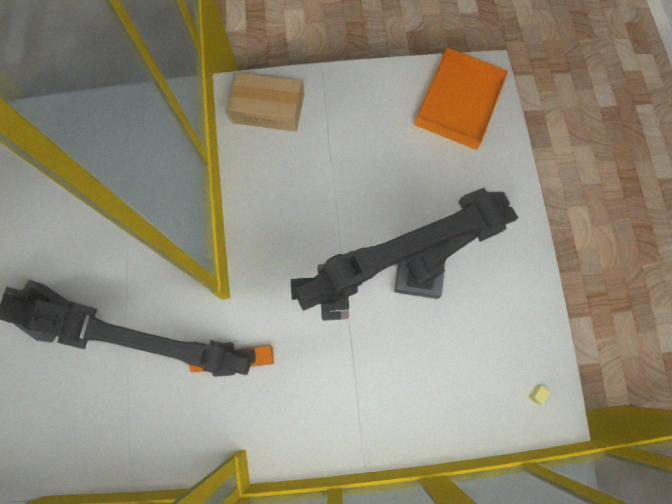

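Purple fixed. Tune the rest.

>>> {"op": "move", "data": {"arm6": {"joints":{"gripper_m":0.093}}, "cameras": []}}

>>> {"op": "move", "data": {"arm6": {"target":[1.5,0.42,0.92,0,0,1,0],"speed":0.25}, "cameras": []}}

>>> {"op": "move", "data": {"arm6": {"joints":{"joint2_rad":1.1,"joint3_rad":1.3,"joint4_rad":-1.6,"joint5_rad":0}}, "cameras": []}}

>>> {"op": "move", "data": {"arm5": {"target":[1.495,0.42,0.88,0,1,0,0],"speed":0.35}, "cameras": ["arm5_cam_wrist"]}}

Scene clock: 631.37 s.
Joint torques (N m): arm1=[1.03 -5.01 8.05 0.28 0.02 -0.02] | arm2=[0.67 -7.3 8.13 0.59 -0.07 -0.18] | arm3=[0.32 -7.41 9.52 0.18 -0.13 -0.21] | arm4=[1.2 -4.95 9.87 0.31 -0.04 0.11] | arm5=[-0.56 -4.89 8.28 0.21 -0.12 0.04] | arm6=[-0.03 -18.37 8.13 0.54 0.07 -0.02] | arm7=[-0.97 -5.54 9.31 0.1 -0.15 0.12] | arm8=[2.43 -5.89 9.33 -0.01 -0.04 -0.09]
Heat: arm1: hottest joint3_rad 34 °C; arm2: hottest joint3_rad 37 °C; arm3: hottest joint2_rad 33 °C; arm4: hottest joint3_rad 44 °C; arm5: hottest joint3_rad 38 °C; arm6: hottest joint3_rad 36 °C; arm7: hottest joint3_rad 41 °C; arm8: hottest joint3_rad 34 °C.
move: arm6 done
Joint velocities: within noise
arm1, arm3, arm5, arm7: as last shown
arm2.joint_positions: joint1_rad=-1.274 joint2_rad=+1.097 joint3_rad=+1.303 joint4_rad=-1.594 joint5_rad=+0.002 joint6_rad=-0.346 gripper_m=+0.09293
arm2.joint_status: not commanded
arm2.hand: x=-0.7366 y=-0.3168 z=+1.1324 quat_wxyz=(-0.084, +0.698, -0.710, -0.038) (m; scene frame)
arm2.hand_target: x=-0.7389 y=-0.3176 z=+1.1301 quat_wxyz=(-0.078, +0.705, -0.705, -0.035) (m; scene frame)
arm2.hand_status: not commanded
arm4.joint_positions: joint1_rad=+1.932 joint2_rad=+1.100 joint3_rad=+1.307 joint4_rad=-1.593 joint5_rad=+0.011 joint6_rad=-0.253 gripper_m=+0.09291
arm4.joint_status: not commanded
arm4.hand: x=+1.3737 y=-0.5221 z=+1.0924 quat_wxyz=(-0.024, +0.995, -0.003, -0.094) (m; scene frame)
arm4.hand_target: x=+1.3754 y=-0.5264 z=+1.0890 quat_wxyz=(-0.022, +0.996, -0.001, -0.087) (m; scene frame)
arm4.hand_status: not commanded
arm6.joint_positions: joint1_rad=+0.306 joint2_rad=+2.388 joint3_rad=+1.950 joint4_rad=-1.149 joint5_rad=-0.002 joint6_rad=-0.313 gripper_m=+0.09277
arm6.joint_status: all done
arm6.hand: x=+1.5035 y=+0.4176 z=+0.7493 quat_wxyz=(+0.007, +0.000, -1.000, -0.003) (m; scene frame)
arm6.hand_target: x=+1.5099 y=+0.4201 z=+0.7500 quat_wxyz=(+0.000, +0.000, -1.000, +0.000) (m; scene frame)
arm6.hand_status: not commanded
arm8.joint_positions: joint1_rad=+0.323 joint2_rad=+1.100 joint3_rad=+1.305 joint4_rad=-1.595 joint5_rad=-0.002 joint6_rad=-0.273 gripper_m=+0.09292
arm8.joint_status: not commanded
arm8.hand: x=-1.7531 y=+0.3401 z=+1.0923 quat_wxyz=(-0.045, -0.708, -0.701, +0.078) (m; scene frame)
arm8.hand_target: x=-1.7518 y=+0.3417 z=+1.0902 quat_wxyz=(-0.042, -0.705, -0.704, +0.075) (m; scene frame)
arm8.hand_status: not commanded
pictures: none
No camera images: "cameras" was empty.

Scene clock: 632.90 s.
Joint torques (N m): arm1=[0.97 -5.3 7.95 0.27 -0.05 -0.01] | arm2=[0.67 -7.3 8.13 0.61 -0.07 -0.18] | arm3=[0.38 -7.41 9.54 0.17 -0.12 -0.22] | arm4=[1.14 -4.95 9.85 0.31 -0.04 0.11] | arm5=[-0.26 -5.01 8.36 0.2 -0.11 0.06] | arm6=[-0.38 -18.61 12.55 -0.27 0.07 -0.07] | arm7=[-0.85 -5.3 9.25 0.06 -0.14 0.12] | arm8=[2.26 -6.12 9.36 -0.03 -0.03 -0.09]
Heat: arm1: hottest joint3_rad 34 °C; arm2: hottest joint3_rad 37 °C; arm3: hottest joint2_rad 33 °C; arm4: hottest joint3_rad 44 °C; arm5: hottest joint3_rad 38 °C; arm6: hottest joint3_rad 36 °C; arm7: hottest joint3_rad 41 °C; arm8: hottest joint3_rad 34 °C.
move: arm6 off_target
Joint velocities: within noise
arm1, arm2, arm3, arm4, arm5, arm7, arm8: as last shown
arm6.joint_positions: joint1_rad=+0.306 joint2_rad=+2.215 joint3_rad=+2.035 joint4_rad=-1.440 joint5_rad=-0.002 joint6_rad=-0.313 gripper_m=+0.09288
arm6.joint_status: not commanded
arm6.hand: x=+1.4852 y=+0.4235 z=+0.8952 quat_wxyz=(+0.024, +0.000, -1.000, -0.008) (m; scene frame)
arm6.hand_target: x=+1.4989 y=+0.4204 z=+0.9202 quat_wxyz=(+0.000, +0.000, -1.000, +0.000) (m; scene frame)
arm6.hand_status: off_target (0.029 m and 2.9 deg from the pose sent, 0.171 m and 0.9 deg at the start; pose on its path clipped on 4 of 46 steps)
pictures: none
No camera images: "cameras" was empty.

Scene clock: 634.70 s.
Joint torques (N m): arm1=[1.08 -5.01 8.01 0.39 -0.02 -0.02] | arm2=[0.62 -7.3 8.13 0.61 -0.07 -0.18] | arm3=[0.26 -7.41 9.55 0.18 -0.13 -0.21] | arm4=[1.14 -4.95 9.85 0.31 -0.03 0.11] | arm5=[-0.21 -5.07 8.27 0.17 -0.11 0.02] | arm6=[-0.44 -5.25 8.87 0.25 0.08 -0.06] | arm7=[-1.14 -5.25 9.32 0.08 -0.15 0.11] | arm8=[2.43 -5.95 9.35 -0.03 -0.02 -0.08]
Heat: arm1: hottest joint3_rad 34 °C; arm2: hottest joint3_rad 37 °C; arm3: hottest joint2_rad 33 °C; arm4: hottest joint3_rad 44 °C; arm5: hottest joint3_rad 38 °C; arm6: hottest joint3_rad 36 °C; arm7: hottest joint3_rad 41 °C; arm8: hottest joint3_rad 34 °C.
move: arm6 done
Joint velocities: within noise
arm1, arm2, arm3, arm4, arm5, arm7, arm8: as last shown
arm6.joint_positions: joint1_rad=+0.306 joint2_rad=+1.110 joint3_rad=+1.297 joint4_rad=-1.595 joint5_rad=-0.002 joint6_rad=-0.313 gripper_m=+0.09288
arm6.joint_status: all done
arm6.hand: x=+1.1639 y=+0.5271 z=+1.1456 quat_wxyz=(-0.078, +0.000, -0.997, +0.024) (m; scene frame)
arm6.hand_target: x=+1.1615 y=+0.5283 z=+1.1495 quat_wxyz=(-0.081, +0.000, -0.996, +0.026) (m; scene frame)
arm6.hand_status: not commanded
pictures: none
No camera images: "cameras" was empty.

Scene clock: 637.17 s.
Joint torques (N m): arm1=[0.85 -4.84 8.16 0.32 -0.02 -0.03] | arm2=[0.67 -7.3 8.13 0.61 -0.07 -0.18] | arm3=[0.32 -7.41 9.58 0.21 -0.12 -0.21] | arm4=[1.14 -4.95 9.85 0.31 -0.04 0.11] | arm5=[-1.14 -20.13 9.96 -0.17 -0.19 -0.01] | arm6=[-0.38 -5.25 8.85 0.25 0.07 -0.06] | arm7=[-1.08 -5.36 9.21 0.08 -0.15 0.12] | arm8=[2.43 -6.01 9.42 -0.05 -0.04 -0.09]
Heat: arm1: hottest joint3_rad 34 °C; arm2: hottest joint3_rad 37 °C; arm3: hottest joint3_rad 33 °C; arm4: hottest joint3_rad 44 °C; arm5: hottest joint3_rad 38 °C; arm6: hottest joint3_rad 36 °C; arm7: hottest joint3_rad 41 °C; arm8: hottest joint3_rad 34 °C.
move: arm5 off_target
Joint velocities: within noise
arm1.joint_positions: joint1_rad=-1.531 joint2_rad=+1.098 joint3_rad=+1.310 joint4_rad=-1.593 joint5_rad=+0.003 joint6_rad=+0.208 gripper_m=+0.09289
arm1.joint_status: not commanded
arm1.hand: x=-2.2767 y=-0.9081 z=+1.1060 quat_wxyz=(-0.065, -0.878, -0.468, +0.074) (m; scene frame)
arm1.hand_target: x=-2.2764 y=-0.9049 z=+1.1011 quat_wxyz=(-0.060, -0.880, -0.467, +0.066) (m; scene frame)
arm1.hand_status: not commanded
arm2, arm3, arm4, arm6, arm7, arm8: as last shown
arm5.joint_positions: joint1_rad=+0.583 joint2_rad=+2.289 joint3_rad=+2.159 joint4_rad=-1.473 joint5_rad=-0.003 joint6_rad=+0.320 gripper_m=+0.09397
arm5.joint_status: not commanded
arm5.hand: x=+1.5073 y=+0.4242 z=+0.8622 quat_wxyz=(-0.007, +1.000, +0.001, +0.018) (m; scene frame)
arm5.hand_target: x=+1.4959 y=+0.4202 z=+0.8802 quat_wxyz=(+0.000, +1.000, +0.000, +0.000) (m; scene frame)
arm5.hand_status: off_target (0.022 m and 2.2 deg from the pose sent, 0.442 m and 8.5 deg at the start)
pictures: arm5_cam_wrist
camera_calibration:
arm5_cam_wrist: T_world_to_cam=[[0.00879663, 0.999766, 0.0197874, -0.453321], [0.80029, -0.0189032, 0.599315, -1.70734], [0.599548, 0.0105637, -0.800269, -0.0940553], [0, 0, 0, 1]] pos_world=[1.42675, 0.421934, 0.956937]

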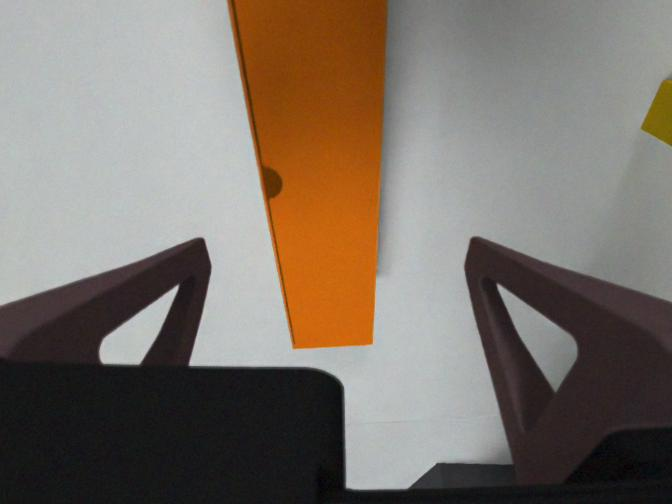

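>>> {"op": "move", "data": {"arm5": {"target":[1.525,0.413,0.745,0,1,0,0],"speed":0.15}, "cameras": []}}

>>> {"op": "move", "data": {"arm5": {"joints":{"gripper_m":0.045}}, "cameras": []}}

>>> {"op": "move", "data": {"arm5": {"target":[1.535,0.415,0.92,0,1,0,0],"speed":0.2}, "cameras": ["cam_arm5"]}}

>>> {"op": "zoom_image", "data": {"camera": "cam_arm5", "region": [400, 30, 520, 160]}}

>>> {"op": "move", "data": {"arm5": {"joints":{"joint2_rad":1.1,"joint3_rad":1.3,"joint4_rad":-1.6,"joint5_rad":0}}, "cameras": []}}

>>> {"op": "move", "data": {"arm5": {"joints":{"joint1_rad":-1.681,"joint6_rad":0.148}}, "cameras": []}}

>>> {"op": "move", "data": {"arm5": {"target":[2.415,1.289,0.92,0,0.502,-0.865,0],"speed":0.35}, "cameras": ["cam_arm5","arm5_cam_wrist"]}}

>>> {"op": "zoom_image", "data": {"camera": "cam_arm5", "region": [380, 20, 540, 180]}}

Scene clock: 652.93 s.
Joint torques (N m): arm1=[0.97 -5.42 8.08 0.36 -0.02 0] | arm2=[0.67 -7.24 8.13 0.61 -0.07 -0.18] | arm3=[0.38 -7.47 9.55 0.2 -0.13 -0.21] | arm4=[1.2 -4.95 9.85 0.31 -0.04 0.11] | arm5=[-0.44 -19.43 6.22 0.77 -0.01 0.03] | arm6=[-0.38 -5.19 8.85 0.24 0.08 -0.06] | arm7=[-1.03 -5.3 9.26 0.14 -0.14 0.12] | arm8=[2.26 -6.18 9.4 -0.06 -0.03 -0.1]
Heat: arm1: hottest joint3_rad 34 °C; arm2: hottest joint3_rad 37 °C; arm3: hottest joint2_rad 32 °C; arm4: hottest joint3_rad 44 °C; arm5: hottest joint3_rad 40 °C; arm6: hottest joint3_rad 36 °C; arm7: hottest joint3_rad 41 °C; arm8: hottest joint3_rad 34 °C.
move: arm5 done
Joint velocities: within noise
arm1, arm2, arm3, arm4, arm6, arm8: as last shown
arm5.joint_positions: joint1_rad=+0.600 joint2_rad=+2.316 joint3_rad=+1.899 joint4_rad=-1.157 joint5_rad=-0.007 joint6_rad=+0.337 gripper_m=+0.09397
arm5.joint_status: not commanded
arm5.hand: x=+1.5264 y=+0.4187 z=+0.7489 quat_wxyz=(+0.000, +1.000, +0.001, +0.004) (m; scene frame)
arm5.hand_target: x=+1.5252 y=+0.4131 z=+0.7449 quat_wxyz=(+0.000, +1.000, +0.000, +0.000) (m; scene frame)
arm5.hand_status: done (0.007 m and 0.5 deg from the pose sent, 0.119 m and 2.2 deg at the start)
arm7.joint_positions: joint1_rad=+1.509 joint2_rad=+1.093 joint3_rad=+1.310 joint4_rad=-1.591 joint5_rad=+0.002 joint6_rad=+0.179 gripper_m=+0.09295
arm7.joint_status: not commanded
arm7.hand: x=-0.2105 y=+0.8648 z=+1.1391 quat_wxyz=(-0.086, +0.337, -0.936, -0.050) (m; scene frame)
arm7.hand_target: x=-0.2101 y=+0.8613 z=+1.1320 quat_wxyz=(-0.074, +0.332, -0.939, -0.044) (m; scene frame)
arm7.hand_status: not commanded
pictures: none
No camera images: "cameras" was empty.

Scene clock: 653.57 s.
Joint torques (N m): arm1=[1.32 -5.48 7.95 0.29 0 -0.01] | arm2=[0.67 -7.3 8.13 0.61 -0.07 -0.18] | arm3=[0.26 -7.41 9.57 0.2 -0.12 -0.21] | arm4=[1.14 -4.95 9.85 0.31 -0.04 0.11] | arm5=[-0.62 -19.02 6.28 0.72 -0.04 -0.01] | arm6=[-0.44 -5.19 8.85 0.25 0.07 -0.06] | arm7=[-1.08 -5.19 9.28 0.09 -0.15 0.11] | arm8=[2.02 -5.83 9.35 0.03 -0.02 -0.08]
Heat: arm1: hottest joint3_rad 34 °C; arm2: hottest joint3_rad 37 °C; arm3: hottest joint2_rad 32 °C; arm4: hottest joint3_rad 44 °C; arm5: hottest joint3_rad 40 °C; arm6: hottest joint3_rad 36 °C; arm7: hottest joint3_rad 41 °C; arm8: hottest joint3_rad 34 °C.
move: arm5 off_target
Joint velocities: within noise
arm1, arm2, arm3, arm4, arm6, arm7, arm8: as last shown
arm5.joint_positions: joint1_rad=+0.603 joint2_rad=+2.316 joint3_rad=+1.899 joint4_rad=-1.156 joint5_rad=-0.006 joint6_rad=+0.337 gripper_m=+0.05548
arm5.joint_status: gripper_m off_target (ended at +0.05551, target +0.04500)
arm5.hand: x=+1.5269 y=+0.4167 z=+0.7489 quat_wxyz=(+0.000, +1.000, +0.002, +0.004) (m; scene frame)
arm5.hand_target: x=+1.5252 y=+0.4131 z=+0.7449 quat_wxyz=(+0.000, +1.000, +0.000, +0.000) (m; scene frame)
arm5.hand_status: not commanded
pictures: none
No camera images: "cameras" was empty.

Scene clock: 655.27 s.
Joint torques (N m): arm1=[0.91 -5.48 8.03 0.29 -0.02 -0.02] | arm2=[0.67 -7.3 8.13 0.62 -0.07 -0.18] | arm3=[0.32 -7.41 9.55 0.18 -0.12 -0.21] | arm4=[1.14 -4.95 9.85 0.31 -0.04 0.11] | arm5=[-0.67 -18.96 9.92 0.02 -0.05 0.06] | arm6=[-0.5 -5.19 8.87 0.25 0.08 -0.06] | arm7=[-0.97 -5.3 9.29 0.12 -0.14 0.11] | arm8=[2.14 -5.89 9.4 0.01 -0.03 -0.09]
Heat: arm1: hottest joint3_rad 34 °C; arm2: hottest joint3_rad 37 °C; arm3: hottest joint2_rad 32 °C; arm4: hottest joint3_rad 44 °C; arm5: hottest joint3_rad 40 °C; arm6: hottest joint3_rad 36 °C; arm7: hottest joint3_rad 41 °C; arm8: hottest joint3_rad 34 °C.
move: arm5 off_target
Joint velocities: within noise
arm1, arm2, arm3, arm4, arm6, arm7, arm8: as last shown
arm5.joint_positions: joint1_rad=+0.603 joint2_rad=+2.159 joint3_rad=+2.019 joint4_rad=-1.473 joint5_rad=-0.006 joint6_rad=+0.338 gripper_m=+0.05548
arm5.joint_status: not commanded
arm5.hand: x=+1.5463 y=+0.4230 z=+0.8956 quat_wxyz=(-0.007, +1.000, +0.002, +0.023) (m; scene frame)
arm5.hand_target: x=+1.5361 y=+0.4154 z=+0.9200 quat_wxyz=(+0.000, +1.000, +0.000, +0.000) (m; scene frame)
arm5.hand_status: off_target (0.028 m and 2.8 deg from the pose sent, 0.171 m and 0.5 deg at the start)
pictures: cam_arm5

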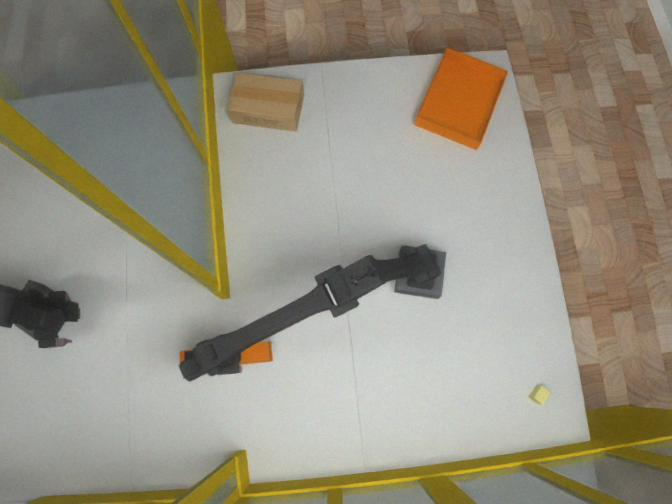

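Scaled by 3.877.

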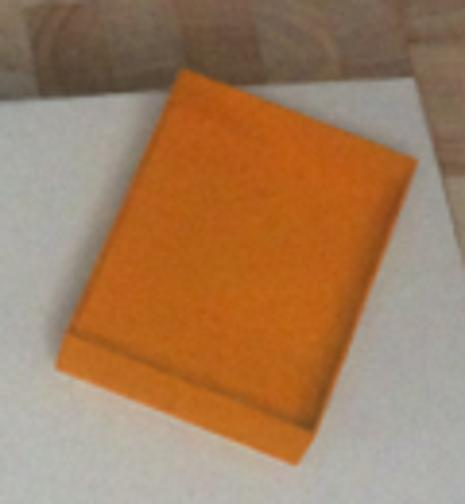

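Scene clock: 656.97 s.
Joint torques (N m): arm1=[1.03 -5.25 7.98 0.4 0 -0.01] | arm2=[0.67 -7.3 8.13 0.61 -0.07 -0.18] | arm3=[0.32 -7.47 9.55 0.18 -0.12 -0.21] | arm4=[1.14 -4.95 9.87 0.31 -0.04 0.11] | arm5=[-0.44 -4.84 7.38 0.43 -0.01 0.04] | arm6=[-0.44 -5.19 8.87 0.24 0.08 -0.06] | arm7=[-1.03 -5.25 9.26 0.12 -0.15 0.12] | arm8=[2.02 -5.89 9.36 -0.03 -0.04 -0.1]
Heat: arm1: hottest joint3_rad 34 °C; arm2: hottest joint3_rad 37 °C; arm3: hottest joint2_rad 32 °C; arm4: hottest joint3_rad 44 °C; arm5: hottest joint3_rad 40 °C; arm6: hottest joint3_rad 36 °C; arm7: hottest joint3_rad 41 °C; arm8: hottest joint3_rad 34 °C.
move: arm5 done
Joint velocities: within noise
arm1, arm2, arm4, arm6, arm7, arm8: as last shown
arm3.joint_positions: joint1_rad=-1.266 joint2_rad=+1.097 joint3_rad=+1.298 joint4_rad=-1.593 joint5_rad=+0.000 joint6_rad=-0.278 gripper_m=+0.09297
arm3.joint_status: not commanded
arm3.hand: x=+0.5325 y=-0.3017 z=+1.0868 quat_wxyz=(-0.083, +0.694, -0.714, -0.043) (m; scene frame)
arm3.hand_target: x=+0.5287 y=-0.3011 z=+1.0865 quat_wxyz=(-0.079, +0.704, -0.704, -0.040) (m; scene frame)
arm3.hand_status: not commanded
arm5.joint_positions: joint1_rad=+0.603 joint2_rad=+1.102 joint3_rad=+1.292 joint4_rad=-1.595 joint5_rad=-0.002 joint6_rad=+0.338 gripper_m=+0.05547
arm5.joint_status: all done
arm5.hand: x=+1.8553 y=+0.5326 z=+1.1170 quat_wxyz=(+0.026, +0.997, +0.002, -0.076) (m; scene frame)
arm5.hand_target: x=+1.8562 y=+0.5312 z=+1.1210 quat_wxyz=(+0.026, +0.997, +0.000, -0.078) (m; scene frame)
arm5.hand_status: not commanded
pictures: none
No camera images: "cameras" was empty.

Scene clock: 659.43 s.
Joint torques (N m): arm1=[1.32 -5.19 7.99 0.34 -0.01 -0.01] | arm2=[0.67 -7.24 8.13 0.61 -0.07 -0.18] | arm3=[0.26 -7.41 9.55 0.21 -0.13 -0.21] | arm4=[1.2 -4.95 9.85 0.31 -0.04 0.11] | arm5=[-0.97 -5.01 7.42 0.38 -0.18 -0.18] | arm6=[-0.44 -5.25 8.87 0.25 0.07 -0.06] | arm7=[-1.2 -5.25 9.28 0.08 -0.15 0.12] | arm8=[1.96 -5.95 9.36 -0.01 -0.02 -0.11]
Heat: arm1: hottest joint3_rad 34 °C; arm2: hottest joint3_rad 37 °C; arm3: hottest joint2_rad 32 °C; arm4: hottest joint3_rad 44 °C; arm5: hottest joint3_rad 40 °C; arm6: hottest joint3_rad 36 °C; arm7: hottest joint3_rad 41 °C; arm8: hottest joint3_rad 34 °C.
move: arm5 done
Joint velocities: within noise
arm1, arm3, arm6, arm7: as last shown
arm2.joint_positions: joint1_rad=-1.274 joint2_rad=+1.097 joint3_rad=+1.303 joint4_rad=-1.594 joint5_rad=+0.002 joint6_rad=-0.346 gripper_m=+0.09293
arm2.joint_status: not commanded
arm2.hand: x=-0.7366 y=-0.3168 z=+1.1324 quat_wxyz=(-0.084, +0.698, -0.710, -0.038) (m; scene frame)
arm2.hand_target: x=-0.7389 y=-0.3176 z=+1.1301 quat_wxyz=(-0.078, +0.705, -0.705, -0.035) (m; scene frame)
arm2.hand_status: not commanded
arm4.joint_positions: joint1_rad=+1.932 joint2_rad=+1.100 joint3_rad=+1.307 joint4_rad=-1.593 joint5_rad=+0.011 joint6_rad=-0.253 gripper_m=+0.09291
arm4.joint_status: not commanded
arm4.hand: x=+1.3737 y=-0.5221 z=+1.0924 quat_wxyz=(-0.024, +0.995, -0.003, -0.094) (m; scene frame)
arm4.hand_target: x=+1.3754 y=-0.5264 z=+1.0890 quat_wxyz=(-0.022, +0.996, -0.001, -0.087) (m; scene frame)
arm4.hand_status: not commanded
arm5.joint_positions: joint1_rad=-1.683 joint2_rad=+1.102 joint3_rad=+1.292 joint4_rad=-1.595 joint5_rad=+0.002 joint6_rad=+0.158 gripper_m=+0.05562
arm5.joint_status: all done
arm5.hand: x=+2.2833 y=+0.9464 z=+1.1212 quat_wxyz=(-0.068, +0.495, -0.865, -0.053) (m; scene frame)
arm5.hand_target: x=+2.2823 y=+0.9463 z=+1.1252 quat_wxyz=(-0.070, +0.500, -0.861, -0.055) (m; scene frame)
arm5.hand_status: not commanded
arm8.joint_positions: joint1_rad=+0.323 joint2_rad=+1.100 joint3_rad=+1.305 joint4_rad=-1.595 joint5_rad=-0.002 joint6_rad=-0.273 gripper_m=+0.09292
arm8.joint_status: not commanded
arm8.hand: x=-1.7531 y=+0.3401 z=+1.0923 quat_wxyz=(-0.045, -0.708, -0.701, +0.078) (m; scene frame)
arm8.hand_target: x=-1.7518 y=+0.3417 z=+1.0902 quat_wxyz=(-0.042, -0.705, -0.704, +0.075) (m; scene frame)
arm8.hand_status: not commanded
pictures: none
No camera images: "cameras" was empty.

Scene clock: 661.83 s.
Joint torques (N m): arm1=[0.5 -4.95 8.09 0.36 0.01 -0.02] | arm2=[0.67 -7.3 8.13 0.61 -0.07 -0.18] | arm3=[0.38 -7.36 9.57 0.2 -0.12 -0.21] | arm4=[1.14 -4.95 9.85 0.31 -0.04 0.11] | arm5=[-1.61 -20.19 10.17 -0.42 -0.22 -0.17] | arm6=[-0.5 -5.25 8.87 0.25 0.07 -0.06] | arm7=[-1.03 -5.13 9.25 0.06 -0.15 0.11] | arm8=[2.61 -5.6 9.37 -0.06 -0.04 -0.1]
Heat: arm1: hottest joint3_rad 34 °C; arm2: hottest joint3_rad 37 °C; arm3: hottest joint2_rad 32 °C; arm4: hottest joint3_rad 44 °C; arm5: hottest joint3_rad 40 °C; arm6: hottest joint3_rad 36 °C; arm7: hottest joint3_rad 41 °C; arm8: hottest joint3_rad 34 °C.
move: arm5 off_target
Joint velocities: within noise
arm1, arm2, arm3, arm4, arm6, arm7, arm8: as last shown
arm5.joint_positions: joint1_rad=-1.683 joint2_rad=+2.249 joint3_rad=+2.157 joint4_rad=-1.532 joint5_rad=+0.001 joint6_rad=+0.158 gripper_m=+0.05562
arm5.joint_status: not commanded
arm5.hand: x=+2.4124 y=+1.2761 z=+0.8973 quat_wxyz=(+0.017, +0.497, -0.868, +0.015) (m; scene frame)
arm5.hand_target: x=+2.4145 y=+1.2880 z=+0.9199 quat_wxyz=(+0.000, +0.502, -0.865, +0.000) (m; scene frame)
arm5.hand_status: off_target (0.026 m and 2.7 deg from the pose sent, 0.419 m and 9.9 deg at the start)
pictures: arm5_cam_wrist, cam_arm5
camera_calibration:
arm5_cam_wrist: T_world_to_cam=[[0.85673, -0.515539, 0.0152935, -1.42154], [-0.417619, -0.675995, 0.607145, 1.33289], [-0.302669, -0.526546, -0.794444, 2.23908], [0, 0, 0, 1]] pos_world=[2.45221, 1.34714, 0.991303]

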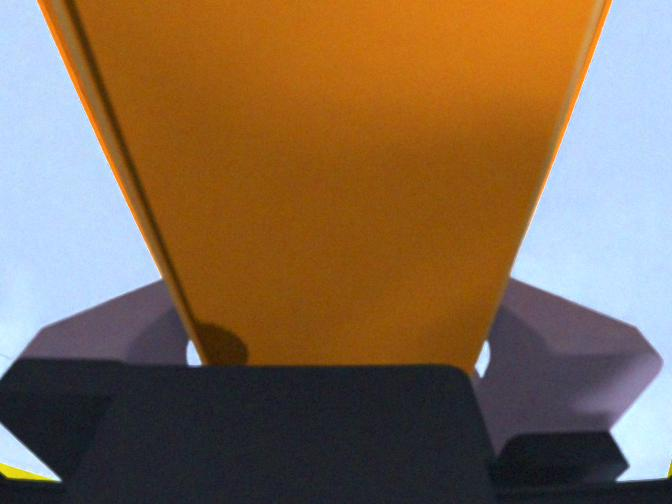

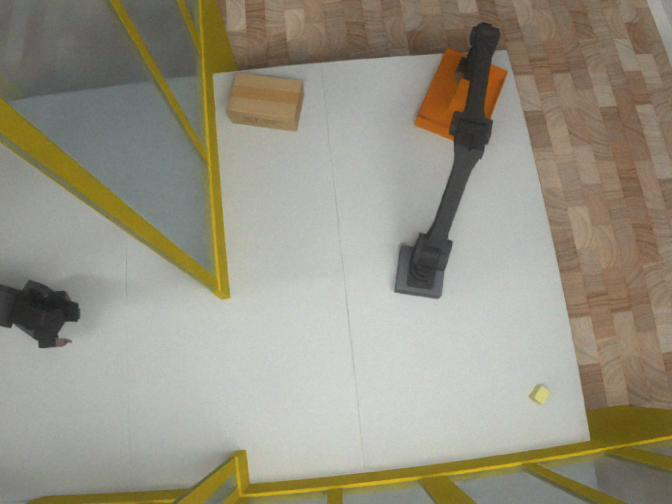

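Scaled by 3.150.

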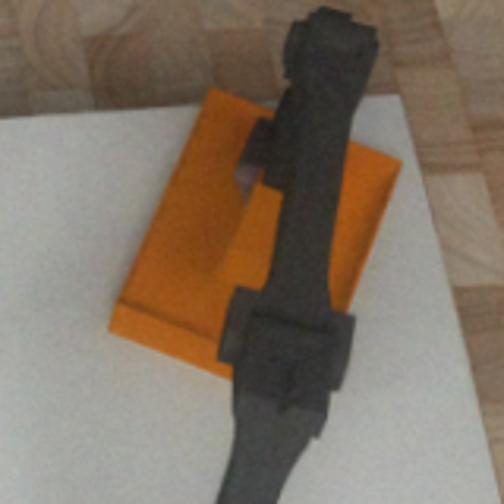

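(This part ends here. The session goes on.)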